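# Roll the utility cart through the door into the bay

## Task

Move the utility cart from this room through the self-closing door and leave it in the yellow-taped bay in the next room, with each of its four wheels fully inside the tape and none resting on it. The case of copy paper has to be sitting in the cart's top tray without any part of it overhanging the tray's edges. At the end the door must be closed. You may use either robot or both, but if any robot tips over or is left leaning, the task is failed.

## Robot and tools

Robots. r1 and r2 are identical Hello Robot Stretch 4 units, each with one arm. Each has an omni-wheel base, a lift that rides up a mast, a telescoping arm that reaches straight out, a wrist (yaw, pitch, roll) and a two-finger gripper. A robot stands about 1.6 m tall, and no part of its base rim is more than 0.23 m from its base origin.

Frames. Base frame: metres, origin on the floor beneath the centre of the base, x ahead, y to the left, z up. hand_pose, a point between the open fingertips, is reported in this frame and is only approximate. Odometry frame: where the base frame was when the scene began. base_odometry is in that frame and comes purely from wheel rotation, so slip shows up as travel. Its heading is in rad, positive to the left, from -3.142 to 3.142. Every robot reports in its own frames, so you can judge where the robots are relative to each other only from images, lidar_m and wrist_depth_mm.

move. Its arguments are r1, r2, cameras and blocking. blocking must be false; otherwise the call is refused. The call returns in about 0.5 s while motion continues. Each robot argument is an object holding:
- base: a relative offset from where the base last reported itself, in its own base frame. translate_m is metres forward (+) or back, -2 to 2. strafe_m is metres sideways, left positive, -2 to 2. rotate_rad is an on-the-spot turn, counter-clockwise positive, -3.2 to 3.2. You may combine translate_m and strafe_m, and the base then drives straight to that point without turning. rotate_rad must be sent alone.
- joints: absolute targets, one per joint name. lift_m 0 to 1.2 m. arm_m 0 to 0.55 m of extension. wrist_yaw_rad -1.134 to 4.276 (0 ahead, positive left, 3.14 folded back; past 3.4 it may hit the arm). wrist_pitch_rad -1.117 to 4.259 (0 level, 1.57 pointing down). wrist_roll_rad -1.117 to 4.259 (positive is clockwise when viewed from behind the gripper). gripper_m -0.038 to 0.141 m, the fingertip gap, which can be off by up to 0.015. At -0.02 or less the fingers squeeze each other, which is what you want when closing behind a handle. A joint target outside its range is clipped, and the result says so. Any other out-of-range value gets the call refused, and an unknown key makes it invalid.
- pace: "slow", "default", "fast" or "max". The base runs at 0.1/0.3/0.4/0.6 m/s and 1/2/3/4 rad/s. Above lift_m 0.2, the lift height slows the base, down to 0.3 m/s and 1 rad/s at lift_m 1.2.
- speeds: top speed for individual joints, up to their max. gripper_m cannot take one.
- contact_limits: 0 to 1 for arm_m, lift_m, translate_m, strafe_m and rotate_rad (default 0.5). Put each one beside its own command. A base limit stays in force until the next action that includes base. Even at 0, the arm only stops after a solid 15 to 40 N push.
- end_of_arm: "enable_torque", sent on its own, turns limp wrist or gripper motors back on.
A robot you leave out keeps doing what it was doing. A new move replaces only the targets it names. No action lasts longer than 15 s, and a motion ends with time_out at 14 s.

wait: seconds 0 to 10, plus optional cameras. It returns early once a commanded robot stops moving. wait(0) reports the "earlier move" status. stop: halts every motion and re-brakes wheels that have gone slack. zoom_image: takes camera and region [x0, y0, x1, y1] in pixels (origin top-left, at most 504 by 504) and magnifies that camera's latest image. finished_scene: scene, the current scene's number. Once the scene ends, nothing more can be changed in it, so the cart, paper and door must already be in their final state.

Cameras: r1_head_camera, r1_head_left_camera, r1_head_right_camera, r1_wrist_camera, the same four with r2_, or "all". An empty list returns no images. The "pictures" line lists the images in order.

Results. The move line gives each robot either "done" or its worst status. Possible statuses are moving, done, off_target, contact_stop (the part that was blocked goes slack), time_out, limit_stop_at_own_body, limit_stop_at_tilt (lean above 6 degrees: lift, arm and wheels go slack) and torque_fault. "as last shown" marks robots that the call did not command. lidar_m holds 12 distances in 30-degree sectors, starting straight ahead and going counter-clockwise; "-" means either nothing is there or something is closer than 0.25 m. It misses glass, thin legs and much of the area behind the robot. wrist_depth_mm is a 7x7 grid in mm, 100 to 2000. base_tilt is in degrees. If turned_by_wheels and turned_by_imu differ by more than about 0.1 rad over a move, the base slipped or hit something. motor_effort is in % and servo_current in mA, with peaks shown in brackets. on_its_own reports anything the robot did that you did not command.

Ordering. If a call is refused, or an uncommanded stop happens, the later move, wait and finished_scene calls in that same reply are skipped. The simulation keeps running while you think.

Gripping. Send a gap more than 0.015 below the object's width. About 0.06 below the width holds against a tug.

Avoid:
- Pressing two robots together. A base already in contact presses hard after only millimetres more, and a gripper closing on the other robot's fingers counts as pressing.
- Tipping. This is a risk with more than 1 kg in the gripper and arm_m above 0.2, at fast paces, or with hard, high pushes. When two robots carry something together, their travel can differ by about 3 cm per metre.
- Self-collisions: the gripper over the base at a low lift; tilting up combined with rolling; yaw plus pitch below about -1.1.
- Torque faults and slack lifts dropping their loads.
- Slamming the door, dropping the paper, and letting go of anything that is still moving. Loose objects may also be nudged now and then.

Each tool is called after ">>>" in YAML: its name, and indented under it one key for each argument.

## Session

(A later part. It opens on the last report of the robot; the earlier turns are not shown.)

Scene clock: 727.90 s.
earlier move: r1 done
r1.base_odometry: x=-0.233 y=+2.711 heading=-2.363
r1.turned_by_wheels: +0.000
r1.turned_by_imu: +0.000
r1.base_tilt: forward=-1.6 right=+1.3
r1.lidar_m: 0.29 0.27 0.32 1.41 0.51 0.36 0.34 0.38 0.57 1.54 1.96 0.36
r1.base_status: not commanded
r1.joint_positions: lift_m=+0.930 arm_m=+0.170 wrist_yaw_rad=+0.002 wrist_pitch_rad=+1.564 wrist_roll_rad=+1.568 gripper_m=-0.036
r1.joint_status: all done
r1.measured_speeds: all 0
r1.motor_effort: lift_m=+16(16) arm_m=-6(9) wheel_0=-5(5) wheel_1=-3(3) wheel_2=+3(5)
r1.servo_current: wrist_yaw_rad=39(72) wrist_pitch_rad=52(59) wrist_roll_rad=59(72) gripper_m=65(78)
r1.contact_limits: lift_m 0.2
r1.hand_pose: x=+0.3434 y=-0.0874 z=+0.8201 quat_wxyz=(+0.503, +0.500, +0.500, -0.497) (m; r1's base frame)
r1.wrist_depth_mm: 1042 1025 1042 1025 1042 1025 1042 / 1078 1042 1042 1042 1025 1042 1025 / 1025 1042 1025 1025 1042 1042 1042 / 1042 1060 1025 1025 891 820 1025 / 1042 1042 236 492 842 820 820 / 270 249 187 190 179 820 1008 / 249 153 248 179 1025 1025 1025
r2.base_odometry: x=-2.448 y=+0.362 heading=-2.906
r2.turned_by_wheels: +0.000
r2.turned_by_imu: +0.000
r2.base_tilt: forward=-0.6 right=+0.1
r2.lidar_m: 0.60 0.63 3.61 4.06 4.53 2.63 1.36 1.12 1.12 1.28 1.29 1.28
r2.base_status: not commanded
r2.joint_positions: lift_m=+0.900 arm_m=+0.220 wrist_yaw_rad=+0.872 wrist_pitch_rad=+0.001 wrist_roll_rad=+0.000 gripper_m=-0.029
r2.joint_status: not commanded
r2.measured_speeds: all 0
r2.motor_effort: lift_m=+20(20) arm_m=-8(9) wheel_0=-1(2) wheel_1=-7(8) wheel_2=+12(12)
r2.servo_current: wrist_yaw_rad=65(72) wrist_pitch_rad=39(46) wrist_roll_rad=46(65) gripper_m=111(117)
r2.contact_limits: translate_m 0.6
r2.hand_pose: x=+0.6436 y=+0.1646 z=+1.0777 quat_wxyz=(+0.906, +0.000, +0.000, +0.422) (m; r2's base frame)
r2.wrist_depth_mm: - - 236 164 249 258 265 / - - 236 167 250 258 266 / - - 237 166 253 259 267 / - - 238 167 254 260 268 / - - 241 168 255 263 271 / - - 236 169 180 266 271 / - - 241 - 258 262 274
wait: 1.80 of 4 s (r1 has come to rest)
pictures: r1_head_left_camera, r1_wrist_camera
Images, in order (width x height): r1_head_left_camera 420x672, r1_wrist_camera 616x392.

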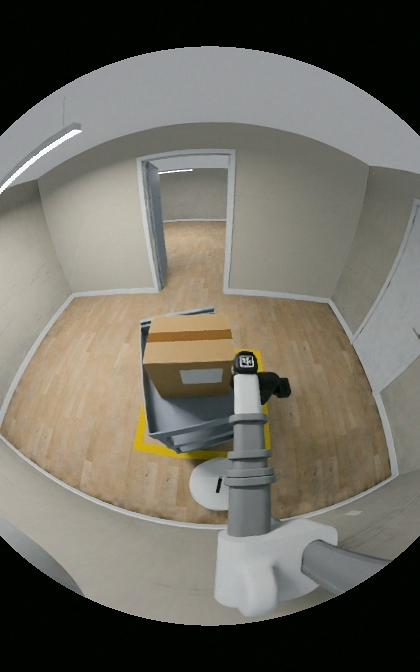

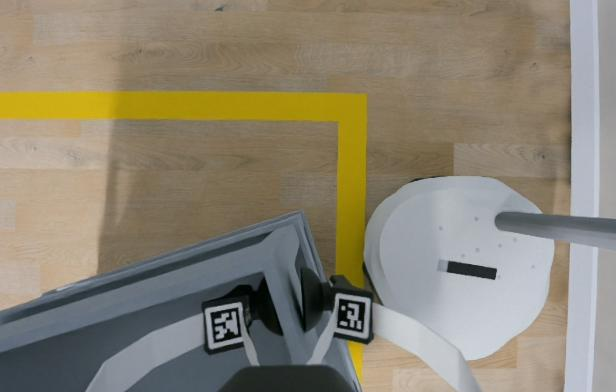

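>>> move:
  r1: {"joints":{"gripper_m":0.06}}
  blocking: false
  cameras: []

>>> wait:
  seconds: 2
  cameras: []

>>> move:
  r1: {"joints":{"lift_m":1.15}}
  blocking: false
  cameras: []

>>> wait:
  seconds: 2.5
  cameras: ["r1_wrist_camera"]

>>> move:
  r1: {"base":{"translate_m":-0.075},"joints":{"arm_m":0.05},"contact_limits":{"translate_m":0.2},"pace":"slow"}
  blocking: false
  cameras: []

>>> wait:
  seconds: 3
  cameras: ["r1_head_camera","r1_head_left_camera","r1_wrist_camera"]

Scene clock: 743.07 s.
move: r1 moving
r1.base_odometry: x=-0.233 y=+2.711 heading=-2.363
r1.turned_by_wheels: +0.000
r1.turned_by_imu: +0.000
r1.base_tilt: forward=-1.6 right=+1.3
r1.lidar_m: 0.28 0.28 0.32 1.47 0.50 0.38 0.34 0.36 0.56 1.58 1.96 0.35
r1.base_status: not commanded
r1.joint_positions: lift_m=+0.930 arm_m=+0.170 wrist_yaw_rad=+0.002 wrist_pitch_rad=+1.564 wrist_roll_rad=+1.568 gripper_m=-0.011
r1.joint_status: gripper_m moving
r1.measured_speeds: all 0
r1.motor_effort: lift_m=+16(16) arm_m=-5(6) wheel_0=-5(5) wheel_1=-2(3) wheel_2=+3(3)
r1.servo_current: wrist_yaw_rad=59(59) wrist_pitch_rad=59(59) wrist_roll_rad=52(59) gripper_m=46(72)
r1.contact_limits: lift_m 0.2
r1.hand_pose: x=+0.3434 y=-0.0874 z=+0.8201 quat_wxyz=(+0.503, +0.500, +0.500, -0.497) (m; r1's base frame)
r1.wrist_depth_mm: 1060 1042 1078 1025 1060 1042 1008 / 1042 1042 1042 1025 1025 1025 1042 / 1042 1025 1042 1042 1042 1042 1025 / 1042 1042 1025 1025 878 831 1042 / 1042 1060 218 480 831 820 820 / 249 251 189 198 181 831 1025 / 249 154 249 183 182 1025 1042
r2: as last shown
r2.lidar_m: 0.63 0.62 3.62 4.07 4.53 2.63 1.36 1.13 1.13 1.27 1.29 1.28
r2.motor_effort: lift_m=+20(20) arm_m=-8(8) wheel_0=-2(2) wheel_1=-7(7) wheel_2=+12(12)
r2.servo_current: wrist_yaw_rad=59(59) wrist_pitch_rad=46(46) wrist_roll_rad=39(59) gripper_m=111(117)
r2.contact_limits: translate_m 0.6
r2.wrist_depth_mm: - - 235 164 249 257 265 / - - 236 167 251 257 265 / - - 236 166 252 259 266 / - - 238 167 254 262 268 / - - 239 169 254 262 271 / - - 236 169 180 266 272 / - - 241 - 259 263 274
pictures: none
No camera images: "cameras" was empty.

Scene clock: 744.23 s.
earlier move: r1 done
r1.base_odometry: x=-0.233 y=+2.711 heading=-2.363
r1.turned_by_wheels: +0.000
r1.turned_by_imu: +0.000
r1.base_tilt: forward=-1.6 right=+1.3
r1.lidar_m: 0.28 0.28 0.31 1.45 0.49 0.38 0.36 0.35 0.56 1.56 1.96 0.35
r1.base_status: not commanded
r1.joint_positions: lift_m=+0.930 arm_m=+0.170 wrist_yaw_rad=+0.002 wrist_pitch_rad=+1.567 wrist_roll_rad=+1.568 gripper_m=+0.060
r1.joint_status: all done
r1.measured_speeds: all 0
r1.motor_effort: lift_m=+16(16) arm_m=-5(6) wheel_0=-4(5) wheel_1=-3(3) wheel_2=+3(3)
r1.servo_current: wrist_yaw_rad=59(78) wrist_pitch_rad=46(59) wrist_roll_rad=46(72) gripper_m=46(91)
r1.contact_limits: lift_m 0.2
r1.hand_pose: x=+0.3422 y=-0.0874 z=+0.8201 quat_wxyz=(+0.502, +0.500, +0.500, -0.498) (m; r1's base frame)
r1.wrist_depth_mm: 1060 1042 1025 1025 1042 1042 1042 / 1025 1042 1025 1042 1025 1025 1025 / 1025 1042 1042 1025 1025 1042 1042 / 1042 1008 1042 1025 866 831 1025 / 1042 1025 225 359 820 831 831 / 216 248 210 194 186 820 1060 / 247 248 248 143 1025 1025 1025
r2.base_odometry: x=-2.448 y=+0.362 heading=-2.906
r2.turned_by_wheels: +0.000
r2.turned_by_imu: +0.000
r2.base_tilt: forward=-0.6 right=+0.1
r2.lidar_m: 0.61 0.62 3.61 4.08 4.54 2.61 1.37 1.13 1.13 1.28 1.28 1.27
r2.base_status: not commanded
r2.joint_positions: lift_m=+0.900 arm_m=+0.220 wrist_yaw_rad=+0.872 wrist_pitch_rad=+0.001 wrist_roll_rad=+0.000 gripper_m=-0.029
r2.joint_status: not commanded
r2.measured_speeds: all 0
r2.motor_effort: lift_m=+20(20) arm_m=-8(8) wheel_0=-1(2) wheel_1=-8(8) wheel_2=+12(12)
r2.servo_current: wrist_yaw_rad=65(72) wrist_pitch_rad=39(52) wrist_roll_rad=59(65) gripper_m=111(117)
r2.contact_limits: translate_m 0.6
r2.hand_pose: x=+0.6436 y=+0.1646 z=+1.0777 quat_wxyz=(+0.906, +0.000, +0.000, +0.422) (m; r2's base frame)
r2.wrist_depth_mm: - - 235 164 250 258 265 / - - 236 167 250 259 266 / - - 237 167 252 259 268 / - - 238 167 252 263 268 / - - 240 169 254 263 270 / - - 237 169 180 266 272 / - - 240 - 259 262 273
wait: 1.17 of 2 s (r1 has come to rest)
pictures: none
No camera images: "cameras" was empty.

Scene clock: 744.73 s.
move: r1 moving
r1.base_odometry: x=-0.233 y=+2.711 heading=-2.363
r1.turned_by_wheels: +0.000
r1.turned_by_imu: +0.000
r1.base_tilt: forward=-1.6 right=+1.3
r1.lidar_m: 0.27 0.28 0.33 1.44 0.51 0.38 0.34 0.37 0.54 1.58 1.95 0.33
r1.base_status: not commanded
r1.joint_positions: lift_m=+0.968 arm_m=+0.170 wrist_yaw_rad=+0.002 wrist_pitch_rad=+1.568 wrist_roll_rad=+1.568 gripper_m=+0.060
r1.joint_status: lift_m moving
r1.measured_speeds: translate_m=+0.000 strafe_m=+0.000 rotate_rad=+0.000 lift_m=+0.146 arm_m=+0.000 wrist_yaw_rad=+0.000 wrist_pitch_rad=+0.000 wrist_roll_rad=+0.000
r1.motor_effort: lift_m=+24(27) arm_m=-5(5) wheel_0=-5(5) wheel_1=-2(2) wheel_2=+3(3)
r1.servo_current: wrist_yaw_rad=46(59) wrist_pitch_rad=46(52) wrist_roll_rad=46(59) gripper_m=33(52)
r1.hand_pose: x=+0.3421 y=-0.0874 z=+0.8574 quat_wxyz=(+0.502, +0.499, +0.501, -0.498) (m; r1's base frame)
r1.wrist_depth_mm: 1060 1060 1078 1060 1060 1060 1060 / 1078 1098 1078 1078 1060 1060 1078 / 1078 1060 1078 1078 1060 1078 1098 / 1078 1060 1078 1042 891 842 1060 / 1060 1060 260 278 866 854 866 / 279 279 210 262 187 854 1078 / 279 279 281 137 1078 1078 1060
r2: as last shown
r2.base_tilt: forward=-0.5 right=+0.0
r2.lidar_m: 0.59 0.61 3.62 4.09 4.52 2.62 1.37 1.14 1.11 1.29 1.30 1.29
r2.motor_effort: lift_m=+20(20) arm_m=-8(8) wheel_0=-2(2) wheel_1=-7(7) wheel_2=+12(12)
r2.servo_current: wrist_yaw_rad=52(72) wrist_pitch_rad=33(46) wrist_roll_rad=39(59) gripper_m=111(117)
r2.contact_limits: translate_m 0.6
r2.wrist_depth_mm: - - 234 164 250 257 265 / - - 236 167 251 258 266 / - - 237 167 251 260 268 / - - 237 167 253 260 268 / - - 239 169 255 263 270 / - - 237 169 180 266 272 / - - 240 - 259 263 274
pictures: none
No camera images: "cameras" was empty.

Scene clock: 746.23 s.
earlier move: r1 done
r1.base_odometry: x=-0.233 y=+2.711 heading=-2.363
r1.turned_by_wheels: +0.000
r1.turned_by_imu: +0.000
r1.base_tilt: forward=-1.6 right=+1.3
r1.lidar_m: 0.27 0.27 0.32 1.45 0.52 0.38 0.35 0.36 0.55 1.59 1.95 0.34
r1.base_status: not commanded
r1.joint_positions: lift_m=+1.150 arm_m=+0.170 wrist_yaw_rad=+0.002 wrist_pitch_rad=+1.568 wrist_roll_rad=+1.568 gripper_m=+0.060
r1.joint_status: all done
r1.measured_speeds: all 0
r1.motor_effort: lift_m=+24(27) arm_m=-4(5) wheel_0=-5(5) wheel_1=-2(3) wheel_2=+3(3)
r1.servo_current: wrist_yaw_rad=59(72) wrist_pitch_rad=39(52) wrist_roll_rad=46(59) gripper_m=46(52)
r1.hand_pose: x=+0.3421 y=-0.0874 z=+1.0394 quat_wxyz=(+0.502, +0.499, +0.501, -0.498) (m; r1's base frame)
r1.wrist_depth_mm: 1255 1281 1229 1229 1255 1255 - / 1255 1255 1281 1281 1255 1255 - / 1255 1255 1255 1255 1281 1255 - / 1255 1255 1281 1255 1042 1229 668 / 1255 1255 466 466 1042 1060 634 / 469 466 196 469 188 1281 - / 377 167 389 143 1229 1229 -
r2.base_odometry: x=-2.448 y=+0.362 heading=-2.906
r2.turned_by_wheels: +0.000
r2.turned_by_imu: +0.000
r2.base_tilt: forward=-0.6 right=+0.0
r2.lidar_m: 0.61 0.64 3.62 4.07 4.53 2.64 1.37 1.13 1.12 1.25 1.30 1.28
r2.base_status: not commanded
r2.joint_positions: lift_m=+0.900 arm_m=+0.220 wrist_yaw_rad=+0.872 wrist_pitch_rad=+0.001 wrist_roll_rad=+0.000 gripper_m=-0.029
r2.joint_status: not commanded
r2.measured_speeds: all 0
r2.motor_effort: lift_m=+20(20) arm_m=-8(8) wheel_0=-1(2) wheel_1=-7(8) wheel_2=+12(12)
r2.servo_current: wrist_yaw_rad=52(72) wrist_pitch_rad=39(52) wrist_roll_rad=39(59) gripper_m=117(117)
r2.contact_limits: translate_m 0.6
r2.hand_pose: x=+0.6436 y=+0.1646 z=+1.0777 quat_wxyz=(+0.906, +0.000, +0.000, +0.422) (m; r2's base frame)
r2.wrist_depth_mm: - - 236 164 249 257 265 / - - 236 167 251 258 266 / - - 237 166 252 259 267 / - - 238 167 254 260 270 / - - 240 169 253 263 270 / - - 236 169 180 265 273 / - - 240 - 258 263 274
wait: 1.50 of 2.5 s (r1 has come to rest)
pictures: r1_wrist_camera
Images, in order (width x height): r1_wrist_camera 616x392.

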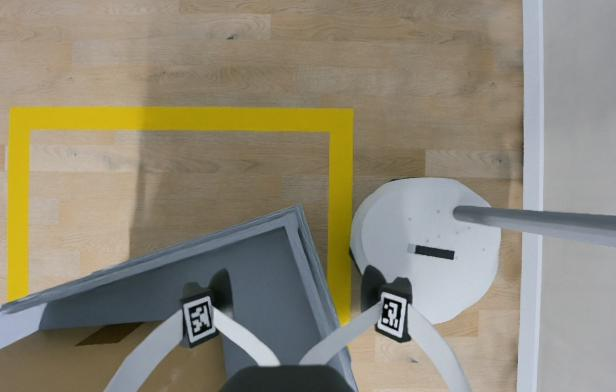

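Scene clock: 746.73 s.
move: r1 moving
r1.base_odometry: x=-0.224 y=+2.720 heading=-2.363
r1.turned_by_wheels: +0.000
r1.turned_by_imu: +0.000
r1.base_tilt: forward=-1.6 right=+1.3
r1.lidar_m: 0.29 0.29 0.35 1.37 0.48 0.36 0.34 0.36 0.50 1.51 1.97 0.34
r1.base_status: translate_m moving
r1.joint_positions: lift_m=+1.150 arm_m=+0.157 wrist_yaw_rad=+0.002 wrist_pitch_rad=+1.568 wrist_roll_rad=+1.568 gripper_m=+0.060
r1.joint_status: arm_m moving
r1.measured_speeds: translate_m=-0.048 strafe_m=+0.000 rotate_rad=+0.002 lift_m=+0.000 arm_m=-0.049 wrist_yaw_rad=+0.000 wrist_pitch_rad=+0.001 wrist_roll_rad=+0.000
r1.motor_effort: lift_m=+24(24) arm_m=-4(6) wheel_0=-4(8) wheel_1=-4(5) wheel_2=+5(6)
r1.servo_current: wrist_yaw_rad=52(65) wrist_pitch_rad=33(46) wrist_roll_rad=52(65) gripper_m=46(46)
r1.contact_limits: translate_m 0.2
r1.hand_pose: x=+0.3294 y=-0.0874 z=+1.0394 quat_wxyz=(+0.502, +0.499, +0.501, -0.498) (m; r1's base frame)
r1.wrist_depth_mm: 1229 1255 1255 1229 1229 1205 - / 1281 1281 1255 1255 1281 1281 - / 1255 1255 1255 1229 1255 1255 - / 1229 1255 1229 1229 1042 1229 - / 1255 1281 466 1138 1060 1042 - / 462 469 195 466 188 1255 - / 351 166 466 143 1281 1182 -
r2: as last shown
r2.base_tilt: forward=-0.6 right=+0.1
r2.lidar_m: 0.60 0.62 3.62 4.09 4.52 2.64 1.36 1.12 1.12 1.27 1.31 1.29
r2.servo_current: wrist_yaw_rad=59(65) wrist_pitch_rad=33(46) wrist_roll_rad=52(59) gripper_m=117(117)
r2.contact_limits: translate_m 0.6
r2.wrist_depth_mm: - - 235 164 249 257 264 / - - 236 168 251 258 266 / - - 236 167 252 260 267 / - - 237 167 253 262 268 / - - 240 168 255 263 271 / - - 236 169 180 265 273 / - - 240 - 258 263 274
pictures: none
No camera images: "cameras" was empty.

Scene clock: 748.73 s.
earlier move: r1 done
r1.base_odometry: x=-0.180 y=+2.763 heading=-2.363
r1.turned_by_wheels: +0.000
r1.turned_by_imu: +0.000
r1.base_tilt: forward=-1.6 right=+1.3
r1.lidar_m: 0.35 0.34 0.39 1.14 0.42 0.30 0.28 0.29 0.44 1.27 1.96 0.44
r1.base_status: done
r1.joint_positions: lift_m=+1.150 arm_m=+0.050 wrist_yaw_rad=+0.002 wrist_pitch_rad=+1.568 wrist_roll_rad=+1.568 gripper_m=+0.060
r1.joint_status: all done
r1.measured_speeds: all 0
r1.motor_effort: lift_m=+24(24) arm_m=-4(7) wheel_0=-2(8) wheel_1=-1(6) wheel_2=+2(7)
r1.servo_current: wrist_yaw_rad=52(72) wrist_pitch_rad=39(46) wrist_roll_rad=52(65) gripper_m=39(46)
r1.contact_limits: translate_m 0.2
r1.hand_pose: x=+0.2220 y=-0.0874 z=+1.0394 quat_wxyz=(+0.502, +0.499, +0.501, -0.498) (m; r1's base frame)
r1.wrist_depth_mm: 1255 1229 1255 1308 1281 1255 - / 1255 1229 1255 1255 1255 1281 - / 1281 1229 1229 1255 1255 1205 - / 1229 1229 1229 1255 1042 1182 - / 466 455 1118 1060 1025 1060 404 / 469 466 192 1255 189 - - / 442 404 - 143 1281 - -
r2.base_odometry: x=-2.448 y=+0.362 heading=-2.906
r2.turned_by_wheels: +0.000
r2.turned_by_imu: +0.000
r2.base_tilt: forward=-0.6 right=+0.1
r2.lidar_m: 0.62 0.62 3.61 4.05 4.53 2.61 1.37 1.11 1.12 1.28 1.30 1.28
r2.base_status: not commanded
r2.joint_positions: lift_m=+0.900 arm_m=+0.220 wrist_yaw_rad=+0.872 wrist_pitch_rad=+0.001 wrist_roll_rad=+0.000 gripper_m=-0.029
r2.joint_status: not commanded
r2.measured_speeds: all 0
r2.motor_effort: lift_m=+20(20) arm_m=-8(8) wheel_0=-1(2) wheel_1=-7(8) wheel_2=+12(12)
r2.servo_current: wrist_yaw_rad=52(65) wrist_pitch_rad=46(46) wrist_roll_rad=39(59) gripper_m=111(117)
r2.contact_limits: translate_m 0.6
r2.hand_pose: x=+0.6436 y=+0.1646 z=+1.0777 quat_wxyz=(+0.906, +0.000, +0.000, +0.422) (m; r2's base frame)
r2.wrist_depth_mm: - - 235 164 249 258 266 / - - 236 167 251 258 266 / - - 237 167 252 260 267 / - - 237 167 253 262 268 / - - 240 168 255 263 271 / - - 236 169 180 265 272 / - - 241 - 259 262 276
wait: 2.00 of 3 s (r1 has come to rest)
pictures: r1_head_camera, r1_head_left_camera, r1_wrist_camera
Images, in order (width x height): r1_head_camera 420x560, r1_head_left_camera 420x672, r1_wrist_camera 616x392.

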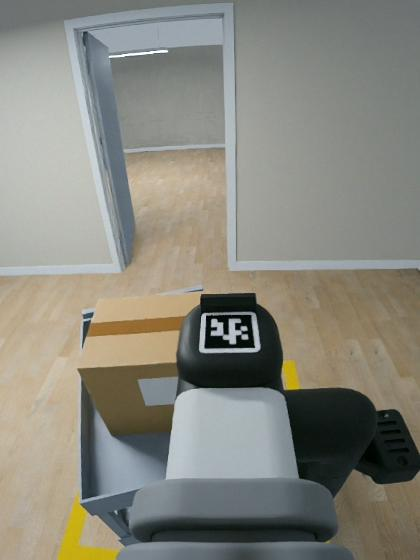

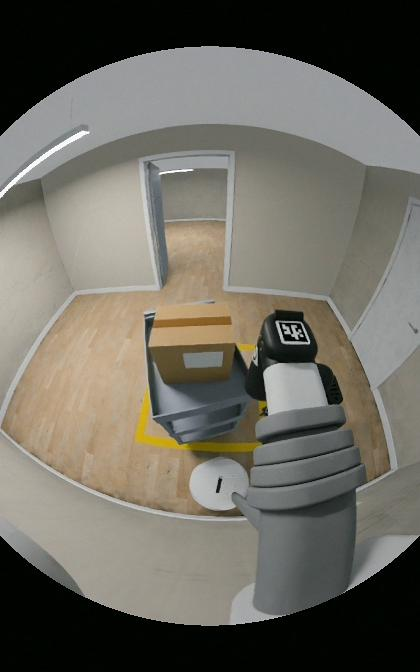

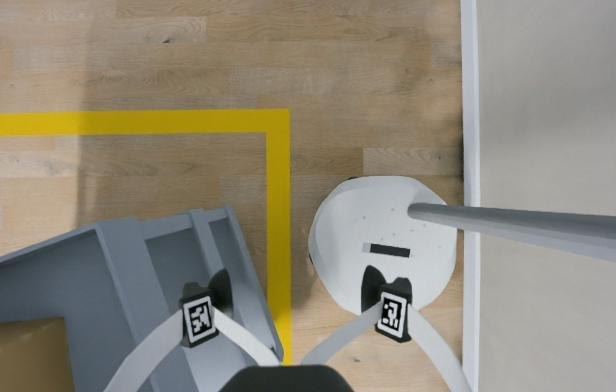

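>>> move:
  r1: {"base":{"translate_m":-0.015,"strafe_m":1.03},"contact_limits":{"translate_m":0.1},"pace":"default"}
  blocking: false
  cameras: []

>>> wait:
  seconds: 7
  cameras: ["r1_head_right_camera"]

Scene clock: 755.43 s.
move: r1 moving
r1.base_odometry: x=-0.154 y=+2.738 heading=-2.362
r1.turned_by_wheels: +0.000
r1.turned_by_imu: +0.000
r1.base_tilt: forward=-1.6 right=+1.3
r1.lidar_m: 0.34 0.32 2.90 1.14 0.40 0.30 0.27 0.28 0.45 1.27 1.96 0.40
r1.base_status: translate_m moving; strafe_m moving
r1.joint_positions: lift_m=+1.150 arm_m=+0.050 wrist_yaw_rad=+0.002 wrist_pitch_rad=+1.568 wrist_roll_rad=+1.568 gripper_m=+0.060
r1.joint_status: not commanded
r1.measured_speeds: translate_m=-0.002 strafe_m=+0.139 rotate_rad=-0.002 lift_m=+0.000 arm_m=+0.000 wrist_yaw_rad=+0.000 wrist_pitch_rad=+0.000 wrist_roll_rad=+0.000
r1.motor_effort: lift_m=+24(24) arm_m=-4(5) wheel_0=-9(10) wheel_1=+8(10) wheel_2=+3(4)
r1.servo_current: wrist_yaw_rad=52(59) wrist_pitch_rad=39(46) wrist_roll_rad=46(59) gripper_m=46(46)
r1.contact_limits: translate_m 0.1
r1.hand_pose: x=+0.2220 y=-0.0874 z=+1.0394 quat_wxyz=(+0.502, +0.499, +0.501, -0.498) (m; r1's base frame)
r1.wrist_depth_mm: 1229 1255 1281 1229 1255 1229 - / 1229 1229 1255 1255 1255 1255 - / 1255 1255 1255 1281 1281 1255 - / 1255 564 1229 1255 1042 1229 - / 466 466 1118 1042 1025 1042 404 / 455 466 193 1255 188 - - / 430 462 183 143 1255 - -
r2: as last shown
r2.base_tilt: forward=-0.6 right=+0.0
r2.lidar_m: 0.62 0.62 3.61 4.06 4.51 2.63 1.36 1.12 1.11 1.28 1.29 1.30
r2.motor_effort: lift_m=+20(20) arm_m=-8(8) wheel_0=-2(2) wheel_1=-7(7) wheel_2=+11(12)
r2.servo_current: wrist_yaw_rad=59(65) wrist_pitch_rad=46(46) wrist_roll_rad=46(59) gripper_m=111(111)
r2.contact_limits: translate_m 0.6
r2.wrist_depth_mm: - - 235 164 249 257 265 / - - 236 167 250 258 266 / - - 236 166 251 259 267 / - - 239 167 253 262 270 / - - 239 168 255 264 271 / - - 237 169 180 265 272 / - - 240 - 258 262 274
pictures: none
No camera images: "cameras" was empty.

Scene clock: 759.70 s.
earlier move: r1 done
r1.base_odometry: x=+0.554 y=+2.041 heading=-2.362
r1.turned_by_wheels: +0.000
r1.turned_by_imu: +0.006
r1.base_tilt: forward=-1.6 right=+1.3
r1.lidar_m: 2.51 2.59 1.88 1.00 0.35 0.25 0.25 0.25 0.38 1.16 0.75 0.88
r1.base_status: done
r1.joint_positions: lift_m=+1.150 arm_m=+0.050 wrist_yaw_rad=+0.002 wrist_pitch_rad=+1.568 wrist_roll_rad=+1.568 gripper_m=+0.060
r1.joint_status: not commanded
r1.measured_speeds: all 0
r1.motor_effort: lift_m=+24(24) arm_m=-4(5) wheel_0=+0(13) wheel_1=+0(11) wheel_2=+3(5)
r1.servo_current: wrist_yaw_rad=46(72) wrist_pitch_rad=46(52) wrist_roll_rad=46(72) gripper_m=52(52)
r1.contact_limits: translate_m 0.1
r1.hand_pose: x=+0.2220 y=-0.0874 z=+1.0394 quat_wxyz=(+0.502, +0.499, +0.501, -0.498) (m; r1's base frame)
r1.wrist_depth_mm: 1281 - 1205 1255 1229 1229 - / 1255 1255 1229 1255 1255 1255 - / 1255 1255 1255 1229 1255 1255 - / 1229 1229 1205 1255 1042 741 - / 1255 1255 1255 1255 1042 647 407 / 1255 1255 195 1255 187 - - / 1281 1255 1255 153 1281 - -
r2.base_odometry: x=-2.448 y=+0.362 heading=-2.906
r2.turned_by_wheels: +0.000
r2.turned_by_imu: +0.001
r2.base_tilt: forward=-0.6 right=+0.0
r2.lidar_m: 0.62 0.63 3.61 4.07 4.50 2.66 1.38 1.14 1.10 1.29 1.28 1.29
r2.base_status: not commanded
r2.joint_positions: lift_m=+0.900 arm_m=+0.220 wrist_yaw_rad=+0.872 wrist_pitch_rad=+0.001 wrist_roll_rad=+0.000 gripper_m=-0.029
r2.joint_status: not commanded
r2.measured_speeds: all 0
r2.motor_effort: lift_m=+20(20) arm_m=-8(8) wheel_0=-1(2) wheel_1=-7(8) wheel_2=+12(12)
r2.servo_current: wrist_yaw_rad=39(72) wrist_pitch_rad=46(52) wrist_roll_rad=39(59) gripper_m=111(124)
r2.contact_limits: translate_m 0.6
r2.hand_pose: x=+0.6436 y=+0.1646 z=+1.0777 quat_wxyz=(+0.906, +0.000, +0.000, +0.422) (m; r2's base frame)
r2.wrist_depth_mm: - - 234 164 249 257 265 / - - 236 167 250 258 266 / - - 236 166 252 259 266 / - - 237 167 253 262 270 / - - 239 168 254 264 271 / - - 237 169 180 266 273 / - - 240 - 258 263 273
wait: 4.27 of 7 s (r1 has come to rest)
pictures: r1_head_right_camera
Images, in order (width x height): r1_head_right_camera 420x672.

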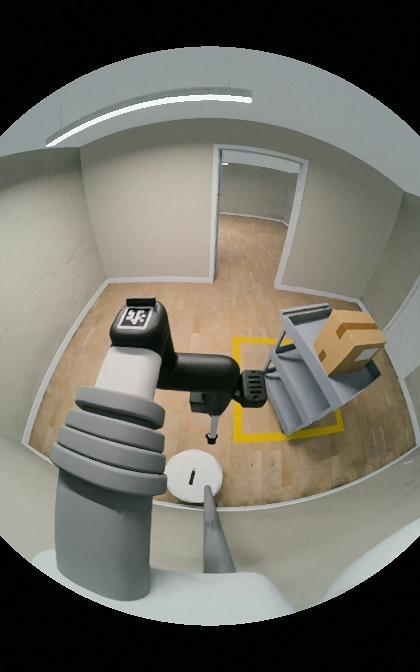

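>>> move:
  r1: {"base":{"translate_m":1.03,"strafe_m":0.2},"pace":"default"}
  blocking: false
  cameras: []

>>> wait:
  seconds: 7
  cameras: []

>>> move:
  r1: {"base":{"rotate_rad":-1.57},"joints":{"gripper_m":0.0,"arm_m":0.3}}
  blocking: false
  cameras: []

>>> wait:
  seconds: 4
  cameras: ["r1_head_left_camera","r1_head_right_camera","r1_wrist_camera"]

Scene clock: 768.93 s.
move: r1 moving
r1.base_odometry: x=+0.536 y=+2.015 heading=-2.362
r1.turned_by_wheels: +0.000
r1.turned_by_imu: +0.000
r1.base_tilt: forward=-1.6 right=+1.3
r1.lidar_m: 2.46 2.59 1.89 1.14 0.41 0.31 0.26 0.30 0.44 1.31 0.75 0.84
r1.base_status: translate_m moving; strafe_m moving
r1.joint_positions: lift_m=+1.150 arm_m=+0.050 wrist_yaw_rad=+0.002 wrist_pitch_rad=+1.568 wrist_roll_rad=+1.568 gripper_m=+0.060
r1.joint_status: not commanded
r1.measured_speeds: translate_m=+0.120 strafe_m=+0.022 rotate_rad=+0.001 lift_m=+0.000 arm_m=+0.000 wrist_yaw_rad=+0.000 wrist_pitch_rad=+0.000 wrist_roll_rad=+0.000
r1.motor_effort: lift_m=+24(24) arm_m=-4(4) wheel_0=+6(7) wheel_1=+6(8) wheel_2=-7(8)
r1.servo_current: wrist_yaw_rad=39(59) wrist_pitch_rad=39(46) wrist_roll_rad=39(59) gripper_m=39(46)
r1.hand_pose: x=+0.2220 y=-0.0874 z=+1.0394 quat_wxyz=(+0.502, +0.499, +0.501, -0.498) (m; r1's base frame)
r1.wrist_depth_mm: 1255 - 1281 1229 1255 1281 - / 1229 1281 1281 1255 1229 1255 - / 1229 1255 1255 1255 1281 1229 - / 1255 1281 1229 1255 1042 699 - / 1205 1255 1281 1229 1042 1229 402 / 1281 1255 196 1281 188 - - / 1255 1281 1281 153 1229 - -
r2: as last shown
r2.turned_by_imu: +0.000
r2.base_tilt: forward=-0.6 right=+0.1
r2.lidar_m: 0.62 0.59 3.62 4.05 4.52 2.61 1.33 1.12 1.13 1.28 1.30 1.29
r2.motor_effort: lift_m=+20(20) arm_m=-8(8) wheel_0=-1(2) wheel_1=-7(7) wheel_2=+12(12)
r2.servo_current: wrist_yaw_rad=46(72) wrist_pitch_rad=39(46) wrist_roll_rad=52(65) gripper_m=104(117)
r2.contact_limits: translate_m 0.6
r2.wrist_depth_mm: - - 235 164 249 256 265 / - - 236 167 251 260 266 / - - 236 167 252 258 268 / - - 238 167 254 262 268 / - - 240 169 254 263 270 / - - 237 169 180 265 272 / - - 241 - 258 262 273
pictures: none
No camera images: "cameras" was empty.

Scene clock: 773.40 s.
earlier move: r1 done
r1.base_odometry: x=-0.038 y=+1.175 heading=-2.362
r1.turned_by_wheels: +0.000
r1.turned_by_imu: +0.001
r1.base_tilt: forward=-1.6 right=+1.3
r1.lidar_m: 1.48 1.58 1.67 1.61 1.68 1.33 1.26 1.35 0.75 0.71 2.12 1.94
r1.base_status: done
r1.joint_positions: lift_m=+1.150 arm_m=+0.050 wrist_yaw_rad=+0.002 wrist_pitch_rad=+1.568 wrist_roll_rad=+1.568 gripper_m=+0.060
r1.joint_status: not commanded
r1.measured_speeds: all 0
r1.motor_effort: lift_m=+24(24) arm_m=-4(5) wheel_0=+3(7) wheel_1=+2(9) wheel_2=+1(11)
r1.servo_current: wrist_yaw_rad=33(72) wrist_pitch_rad=33(52) wrist_roll_rad=39(72) gripper_m=39(46)
r1.hand_pose: x=+0.2220 y=-0.0874 z=+1.0394 quat_wxyz=(+0.502, +0.499, +0.501, -0.498) (m; r1's base frame)
r1.wrist_depth_mm: 1255 1229 1229 1281 1255 1281 1229 / 1255 1229 1281 1229 1255 1281 1229 / 1255 1255 1255 1255 1255 1255 1308 / 1255 1229 1255 1255 1042 1255 1255 / 1255 1255 1229 1255 1042 1255 1281 / 1255 1255 196 1281 189 1255 1308 / 1255 1255 1255 153 1255 1229 1255
r2.base_odometry: x=-2.448 y=+0.362 heading=-2.906
r2.turned_by_wheels: +0.000
r2.turned_by_imu: +0.001
r2.base_tilt: forward=-0.6 right=+0.0
r2.lidar_m: 0.61 0.62 3.60 4.06 4.52 2.62 1.38 1.15 1.12 1.27 1.29 1.28
r2.base_status: not commanded
r2.joint_positions: lift_m=+0.900 arm_m=+0.220 wrist_yaw_rad=+0.872 wrist_pitch_rad=+0.001 wrist_roll_rad=+0.000 gripper_m=-0.029
r2.joint_status: not commanded
r2.measured_speeds: all 0
r2.motor_effort: lift_m=+20(20) arm_m=-8(8) wheel_0=-2(2) wheel_1=-7(8) wheel_2=+12(12)
r2.servo_current: wrist_yaw_rad=52(72) wrist_pitch_rad=39(52) wrist_roll_rad=39(65) gripper_m=111(124)
r2.contact_limits: translate_m 0.6
r2.hand_pose: x=+0.6436 y=+0.1646 z=+1.0777 quat_wxyz=(+0.906, +0.000, +0.000, +0.422) (m; r2's base frame)
r2.wrist_depth_mm: - - 235 164 250 257 264 / - - 235 167 251 259 267 / - - 237 167 252 260 268 / - - 238 167 252 262 268 / - - 239 169 254 263 272 / - - 236 169 181 265 272 / - - 239 - 259 263 274
wait: 4.47 of 7 s (r1 has come to rest)
pictures: none
No camera images: "cameras" was empty.

Scene clock: 773.90 s.
move: r1 moving
r1.base_odometry: x=-0.038 y=+1.175 heading=-2.507
r1.turned_by_wheels: -0.145
r1.turned_by_imu: -0.146
r1.base_tilt: forward=-1.6 right=+1.2
r1.lidar_m: 1.49 1.52 1.75 1.60 1.62 1.41 1.26 1.27 0.87 0.70 2.48 1.97
r1.base_status: rotate_rad moving
r1.joint_positions: lift_m=+1.150 arm_m=+0.101 wrist_yaw_rad=+0.002 wrist_pitch_rad=+1.568 wrist_roll_rad=+1.568 gripper_m=+0.041
r1.joint_status: arm_m moving; gripper_m moving
r1.measured_speeds: translate_m=+0.000 strafe_m=+0.001 rotate_rad=-0.554 lift_m=+0.000 arm_m=+0.195 wrist_yaw_rad=+0.000 wrist_pitch_rad=+0.000 wrist_roll_rad=+0.000
r1.motor_effort: lift_m=+24(24) arm_m=+4(7) wheel_0=+5(7) wheel_1=+8(9) wheel_2=+5(6)
r1.servo_current: wrist_yaw_rad=65(72) wrist_pitch_rad=39(46) wrist_roll_rad=59(59) gripper_m=104(104)
r1.hand_pose: x=+0.2727 y=-0.0874 z=+1.0394 quat_wxyz=(+0.502, +0.499, +0.501, -0.498) (m; r1's base frame)
r1.wrist_depth_mm: 1281 1255 1255 1255 1255 1255 1281 / 1255 1255 1281 1281 1255 1229 1255 / 1255 1229 1281 1281 1255 1281 1255 / 1255 1255 1255 1255 1060 1255 1255 / 1255 1229 1255 1229 1025 1255 1255 / 1281 1255 196 1255 191 1281 1281 / 1255 1281 1229 157 1255 1229 1255
r2: as last shown
r2.turned_by_imu: +0.000
r2.base_tilt: forward=-0.6 right=+0.1
r2.lidar_m: 0.62 0.61 3.61 4.07 4.53 2.65 1.35 1.15 1.12 1.28 1.30 1.30
r2.motor_effort: lift_m=+20(20) arm_m=-8(8) wheel_0=-1(2) wheel_1=-7(8) wheel_2=+12(12)
r2.servo_current: wrist_yaw_rad=46(59) wrist_pitch_rad=46(46) wrist_roll_rad=46(52) gripper_m=117(117)
r2.contact_limits: translate_m 0.6
r2.wrist_depth_mm: - - 234 164 249 258 265 / - - 236 167 250 259 266 / - - 237 166 253 259 267 / - - 239 167 252 262 270 / - - 240 169 256 263 271 / - - 236 169 180 266 273 / - - 241 - 258 262 274
pictures: none
No camera images: "cameras" was empty.

Scene clock: 776.07 s.
earlier move: r1 done
r1.base_odometry: x=-0.038 y=+1.175 heading=+2.352
r1.turned_by_wheels: -1.424
r1.turned_by_imu: -1.431
r1.base_tilt: forward=-1.6 right=+1.2
r1.lidar_m: 0.69 2.06 1.96 1.48 1.56 1.67 1.60 1.72 1.33 1.28 1.34 0.75
r1.base_status: done
r1.joint_positions: lift_m=+1.150 arm_m=+0.300 wrist_yaw_rad=+0.002 wrist_pitch_rad=+1.568 wrist_roll_rad=+1.568 gripper_m=+0.001
r1.joint_status: all done
r1.measured_speeds: all 0
r1.motor_effort: lift_m=+23(24) arm_m=+4(7) wheel_0=+3(9) wheel_1=+3(9) wheel_2=+2(8)
r1.servo_current: wrist_yaw_rad=46(72) wrist_pitch_rad=39(52) wrist_roll_rad=39(65) gripper_m=46(124)
r1.hand_pose: x=+0.4719 y=-0.0874 z=+1.0394 quat_wxyz=(+0.502, +0.499, +0.501, -0.498) (m; r1's base frame)
r1.wrist_depth_mm: - - 1255 1255 1281 1229 1255 / 466 - 1281 1308 1255 1229 1255 / 466 - 1255 1281 1255 1255 1255 / - 723 1255 1255 1229 1025 1281 / 1255 1229 1255 1308 1160 1060 1255 / 1281 1281 1255 203 1025 1060 1255 / 1229 140 179 163 155 1229 1255
r2.base_odometry: x=-2.448 y=+0.362 heading=-2.906
r2.turned_by_wheels: +0.000
r2.turned_by_imu: +0.000
r2.base_tilt: forward=-0.6 right=+0.1
r2.lidar_m: 0.62 0.63 3.61 4.07 4.55 2.63 1.40 1.13 1.10 1.27 1.30 1.29
r2.base_status: not commanded
r2.joint_positions: lift_m=+0.900 arm_m=+0.220 wrist_yaw_rad=+0.872 wrist_pitch_rad=+0.001 wrist_roll_rad=+0.000 gripper_m=-0.029
r2.joint_status: not commanded
r2.measured_speeds: all 0
r2.motor_effort: lift_m=+20(21) arm_m=-8(8) wheel_0=-1(2) wheel_1=-7(8) wheel_2=+12(12)
r2.servo_current: wrist_yaw_rad=72(72) wrist_pitch_rad=46(46) wrist_roll_rad=65(65) gripper_m=117(117)
r2.contact_limits: translate_m 0.6
r2.hand_pose: x=+0.6436 y=+0.1646 z=+1.0777 quat_wxyz=(+0.906, +0.000, +0.000, +0.422) (m; r2's base frame)
r2.wrist_depth_mm: - - 234 164 249 256 264 / - - 236 167 250 258 266 / - - 237 166 252 259 267 / - - 238 167 254 262 270 / - - 240 169 255 264 271 / - - 237 169 180 266 271 / - - 240 - 258 263 273
wait: 2.17 of 4 s (r1 has come to rest)
pictures: r1_head_left_camera, r1_head_right_camera, r1_wrist_camera
Images, in order (width x height): r1_head_left_camera 420x672, r1_head_right_camera 420x672, r1_wrist_camera 616x392.

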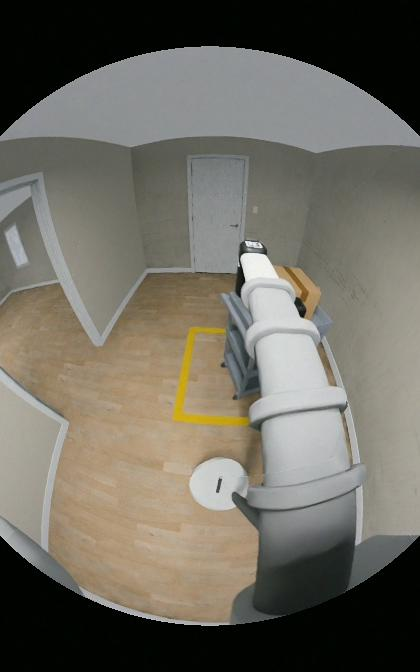

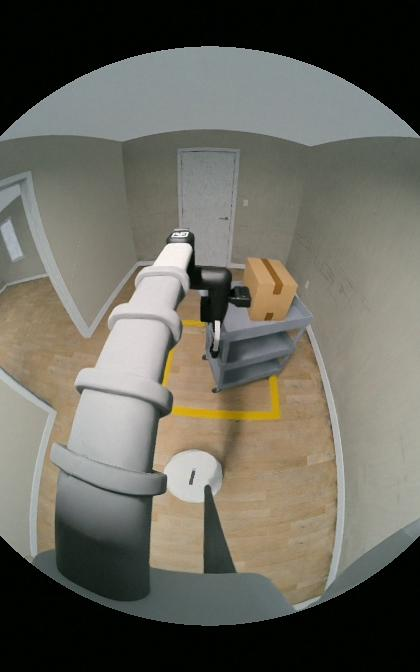

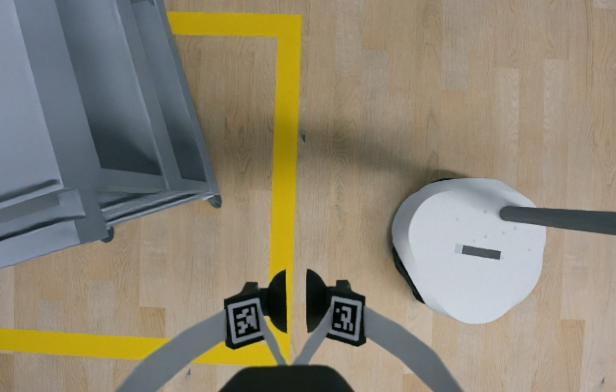

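>>> zoom_image:
  camera: "r1_head_right_camera"
  region: [130, 230, 340, 440]

>>> zoom_image:
  camera: "r1_head_left_camera"
  region: [150, 230, 360, 440]

Scaled by 2.400 from the camera's 420x672 image, which has a finer 600x960 frame.

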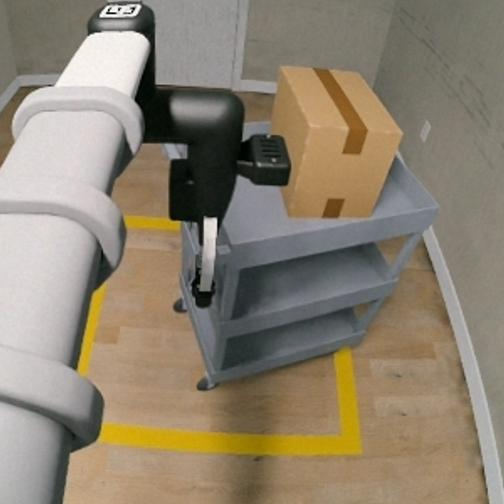

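Scaled by 2.400 from the camera's 420x672 image, which has a finer 600x960 frame.

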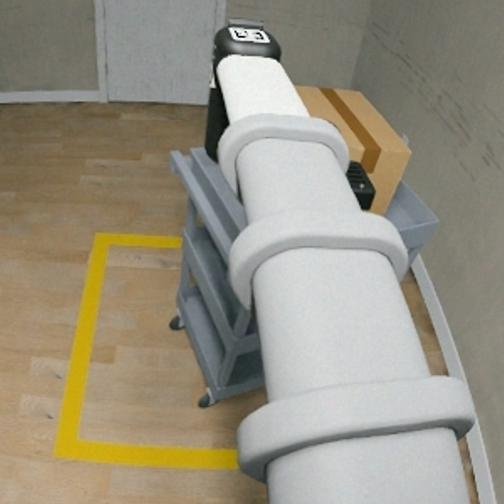

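>>> move:
  r1: {"base":{"translate_m":0.816,"strafe_m":0.386},"joints":{"arm_m":0.1}}
  blocking: false
  cameras: []

>>> wait:
  seconds: 7
  cameras: []

>>> move:
  r1: {"base":{"rotate_rad":-1.265},"joints":{"arm_m":0.27,"gripper_m":0.06}}
  blocking: false
  cameras: []

>>> wait:
  seconds: 4
  cameras: ["r1_wrist_camera","r1_head_left_camera"]

Scene clock: 800.90 s.
move: r1 moving
r1.base_odometry: x=-0.071 y=+1.187 heading=+2.352
r1.turned_by_wheels: +0.000
r1.turned_by_imu: +0.000
r1.base_tilt: forward=-1.6 right=+1.3
r1.lidar_m: 0.66 2.07 1.90 1.48 1.55 1.70 1.64 1.69 1.34 1.29 1.37 0.71
r1.base_status: translate_m moving; strafe_m moving
r1.joint_positions: lift_m=+1.150 arm_m=+0.249 wrist_yaw_rad=+0.002 wrist_pitch_rad=+1.568 wrist_roll_rad=+1.568 gripper_m=+0.001
r1.joint_status: arm_m moving
r1.measured_speeds: translate_m=+0.121 strafe_m=+0.056 rotate_rad=+0.005 lift_m=+0.000 arm_m=-0.195 wrist_yaw_rad=+0.000 wrist_pitch_rad=+0.000 wrist_roll_rad=+0.000
r1.motor_effort: lift_m=+23(23) arm_m=-5(6) wheel_0=+2(6) wheel_1=+8(9) wheel_2=-7(9)
r1.servo_current: wrist_yaw_rad=52(59) wrist_pitch_rad=39(46) wrist_roll_rad=39(52) gripper_m=46(52)
r1.hand_pose: x=+0.4211 y=-0.0874 z=+1.0394 quat_wxyz=(+0.502, +0.499, +0.501, -0.498) (m; r1's base frame)
r1.wrist_depth_mm: - - 1205 1255 1255 1255 1229 / - - 1229 1255 1281 1281 1255 / 462 - 1229 1255 1229 1281 1255 / - 788 1255 1281 1255 1042 1229 / 1255 1229 1255 1229 1042 1042 1229 / 1229 1255 1255 203 1042 1060 1229 / 1255 140 188 183 155 1255 1255
r2: as last shown
r2.lidar_m: 0.63 0.63 3.63 4.07 4.55 2.63 1.34 1.12 1.12 1.25 1.29 1.30
r2.motor_effort: lift_m=+20(20) arm_m=-8(8) wheel_0=-1(2) wheel_1=-7(8) wheel_2=+12(12)
r2.servo_current: wrist_yaw_rad=46(72) wrist_pitch_rad=39(46) wrist_roll_rad=39(59) gripper_m=111(117)
r2.contact_limits: translate_m 0.6
r2.wrist_depth_mm: - - 235 164 250 257 265 / - - 236 167 251 258 265 / - - 237 166 252 258 267 / - - 237 167 253 262 270 / - - 240 168 254 263 271 / - - 237 169 180 265 272 / - - 240 - 259 262 276
pictures: none
No camera images: "cameras" was empty.

Scene clock: 804.80 s.
earlier move: r1 done
r1.base_odometry: x=-0.887 y=+1.482 heading=+2.352
r1.turned_by_wheels: +0.000
r1.turned_by_imu: +0.003
r1.base_tilt: forward=-1.6 right=+1.2
r1.lidar_m: 2.28 1.55 1.17 7.04 1.23 1.64 2.39 2.36 1.75 0.42 0.40 2.35
r1.base_status: done
r1.joint_positions: lift_m=+1.150 arm_m=+0.100 wrist_yaw_rad=+0.002 wrist_pitch_rad=+1.568 wrist_roll_rad=+1.568 gripper_m=+0.001
r1.joint_status: all done
r1.measured_speeds: all 0
r1.motor_effort: lift_m=+23(23) arm_m=-4(6) wheel_0=+3(6) wheel_1=+1(11) wheel_2=+1(10)
r1.servo_current: wrist_yaw_rad=59(72) wrist_pitch_rad=33(46) wrist_roll_rad=39(65) gripper_m=52(52)
r1.hand_pose: x=+0.2719 y=-0.0874 z=+1.0394 quat_wxyz=(+0.502, +0.499, +0.501, -0.498) (m; r1's base frame)
r1.wrist_depth_mm: 1281 1229 1229 - 788 1255 1255 / 1255 1255 1255 1255 1229 1255 1255 / 1255 1255 1229 1255 1229 1308 1255 / 1255 1255 1255 1281 1042 1255 1255 / 1255 1255 1281 1308 1025 1255 1255 / 1229 1229 1255 202 1078 1255 1255 / 1255 1255 188 1255 155 1255 1255
r2.base_odometry: x=-2.448 y=+0.362 heading=-2.906
r2.turned_by_wheels: +0.000
r2.turned_by_imu: +0.001
r2.base_tilt: forward=-0.6 right=+0.0
r2.lidar_m: 0.60 0.57 3.63 4.06 4.53 2.60 1.38 1.13 1.12 1.27 1.30 1.27
r2.base_status: not commanded
r2.joint_positions: lift_m=+0.900 arm_m=+0.220 wrist_yaw_rad=+0.872 wrist_pitch_rad=+0.001 wrist_roll_rad=+0.000 gripper_m=-0.029
r2.joint_status: not commanded
r2.measured_speeds: all 0
r2.motor_effort: lift_m=+20(20) arm_m=-8(9) wheel_0=-2(2) wheel_1=-7(8) wheel_2=+12(12)
r2.servo_current: wrist_yaw_rad=59(72) wrist_pitch_rad=39(52) wrist_roll_rad=46(59) gripper_m=111(117)
r2.contact_limits: translate_m 0.6
r2.hand_pose: x=+0.6436 y=+0.1646 z=+1.0777 quat_wxyz=(+0.906, +0.000, +0.000, +0.422) (m; r2's base frame)
r2.wrist_depth_mm: - - 235 164 249 257 265 / - - 236 167 251 259 265 / - - 236 166 252 259 267 / - - 238 167 252 263 268 / - - 239 168 255 263 270 / - - 236 169 180 265 272 / - - 241 - 258 263 274
wait: 3.90 of 7 s (r1 has come to rest)
pictures: none
No camera images: "cameras" was empty.

Scene clock: 805.30 s.
move: r1 moving
r1.base_odometry: x=-0.887 y=+1.482 heading=+2.207
r1.turned_by_wheels: -0.146
r1.turned_by_imu: -0.146
r1.base_tilt: forward=-1.6 right=+1.3
r1.lidar_m: 2.28 1.76 1.17 1.22 1.22 1.41 2.43 2.46 1.87 0.43 0.41 0.45
r1.base_status: rotate_rad moving
r1.joint_positions: lift_m=+1.150 arm_m=+0.151 wrist_yaw_rad=+0.002 wrist_pitch_rad=+1.568 wrist_roll_rad=+1.568 gripper_m=+0.019
r1.joint_status: arm_m moving; gripper_m moving
r1.measured_speeds: translate_m=+0.000 strafe_m=-0.001 rotate_rad=-0.569 lift_m=+0.000 arm_m=+0.195 wrist_yaw_rad=+0.000 wrist_pitch_rad=+0.000 wrist_roll_rad=+0.000
r1.motor_effort: lift_m=+23(24) arm_m=+3(8) wheel_0=+9(9) wheel_1=+5(8) wheel_2=+4(6)
r1.servo_current: wrist_yaw_rad=33(59) wrist_pitch_rad=39(46) wrist_roll_rad=39(59) gripper_m=65(72)
r1.hand_pose: x=+0.3226 y=-0.0874 z=+1.0394 quat_wxyz=(+0.502, +0.499, +0.501, -0.498) (m; r1's base frame)
r1.wrist_depth_mm: 1255 1255 1281 418 878 1255 1281 / 1281 1255 1255 1078 1255 1255 1255 / 1229 1229 1229 1229 1255 1255 1255 / 1281 1229 1281 1229 1060 1229 1255 / 1255 1255 1229 1281 1042 1060 1229 / 1229 1205 196 219 187 1255 1229 / 1255 1255 1255 153 1229 1255 1308
r2: as last shown
r2.turned_by_imu: +0.000
r2.lidar_m: 0.63 0.64 3.60 4.09 4.53 2.63 1.39 1.13 1.13 1.26 1.31 1.28
r2.motor_effort: lift_m=+20(20) arm_m=-8(8) wheel_0=-2(2) wheel_1=-7(7) wheel_2=+12(12)
r2.servo_current: wrist_yaw_rad=59(65) wrist_pitch_rad=33(46) wrist_roll_rad=46(59) gripper_m=111(117)
r2.contact_limits: translate_m 0.6
r2.wrist_depth_mm: - - 235 164 250 256 264 / - - 236 167 251 258 266 / - - 236 166 252 259 266 / - - 238 167 253 262 270 / - - 240 169 253 264 270 / - - 237 169 181 265 272 / - - 240 - 258 263 273
pictures: none
No camera images: "cameras" was empty.

Scene clock: 807.20 s.
earlier move: r1 done
r1.base_odometry: x=-0.887 y=+1.482 heading=+1.088
r1.turned_by_wheels: -1.119
r1.turned_by_imu: -1.125
r1.base_tilt: forward=-1.6 right=+1.3
r1.lidar_m: 0.40 0.44 2.27 1.94 1.22 1.19 1.23 1.36 2.42 2.44 1.89 0.42
r1.base_status: done
r1.joint_positions: lift_m=+1.150 arm_m=+0.270 wrist_yaw_rad=+0.002 wrist_pitch_rad=+1.568 wrist_roll_rad=+1.568 gripper_m=+0.060
r1.joint_status: all done
r1.measured_speeds: all 0
r1.motor_effort: lift_m=+23(24) arm_m=+4(8) wheel_0=+2(9) wheel_1=+1(8) wheel_2=+1(7)
r1.servo_current: wrist_yaw_rad=33(72) wrist_pitch_rad=46(52) wrist_roll_rad=59(59) gripper_m=46(91)
r1.hand_pose: x=+0.4418 y=-0.0874 z=+1.0394 quat_wxyz=(+0.502, +0.499, +0.501, -0.498) (m; r1's base frame)
r1.wrist_depth_mm: 1229 1255 1255 1255 1255 1255 1255 / 1229 1255 - 1255 1255 1255 1281 / 466 469 469 1281 1255 1255 1255 / 413 466 462 1229 1255 1025 1229 / 379 462 462 1255 1078 1060 1255 / 399 466 198 1255 188 1025 1255 / 421 462 466 137 1229 1281 1255
r2.base_odometry: x=-2.448 y=+0.362 heading=-2.906
r2.turned_by_wheels: +0.000
r2.turned_by_imu: +0.000
r2.base_tilt: forward=-0.6 right=+0.0
r2.lidar_m: 0.63 0.61 3.62 4.08 4.55 2.60 1.35 1.13 1.11 1.27 1.28 1.29
r2.base_status: not commanded
r2.joint_positions: lift_m=+0.900 arm_m=+0.220 wrist_yaw_rad=+0.872 wrist_pitch_rad=+0.001 wrist_roll_rad=+0.000 gripper_m=-0.029
r2.joint_status: not commanded
r2.measured_speeds: all 0
r2.motor_effort: lift_m=+20(20) arm_m=-8(8) wheel_0=-2(2) wheel_1=-7(8) wheel_2=+12(12)
r2.servo_current: wrist_yaw_rad=72(72) wrist_pitch_rad=39(52) wrist_roll_rad=46(65) gripper_m=111(117)
r2.contact_limits: translate_m 0.6
r2.hand_pose: x=+0.6436 y=+0.1646 z=+1.0777 quat_wxyz=(+0.906, +0.000, +0.000, +0.422) (m; r2's base frame)
r2.wrist_depth_mm: - - 235 164 249 256 264 / - - 236 167 252 258 266 / - - 236 167 252 258 267 / - - 238 167 253 263 268 / - - 241 169 253 264 270 / - - 237 169 180 264 272 / - - 240 - 257 262 273
wait: 1.90 of 4 s (r1 has come to rest)
pictures: r1_head_left_camera, r1_wrist_camera
Images, in order (width x height): r1_head_left_camera 420x672, r1_wrist_camera 616x392.

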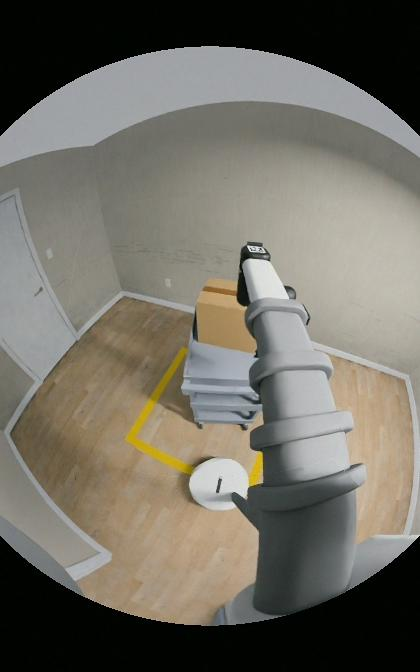

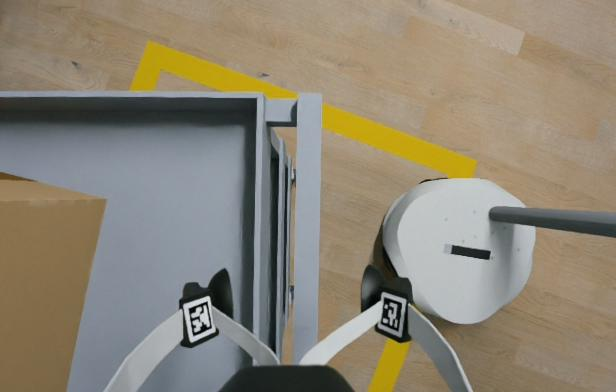

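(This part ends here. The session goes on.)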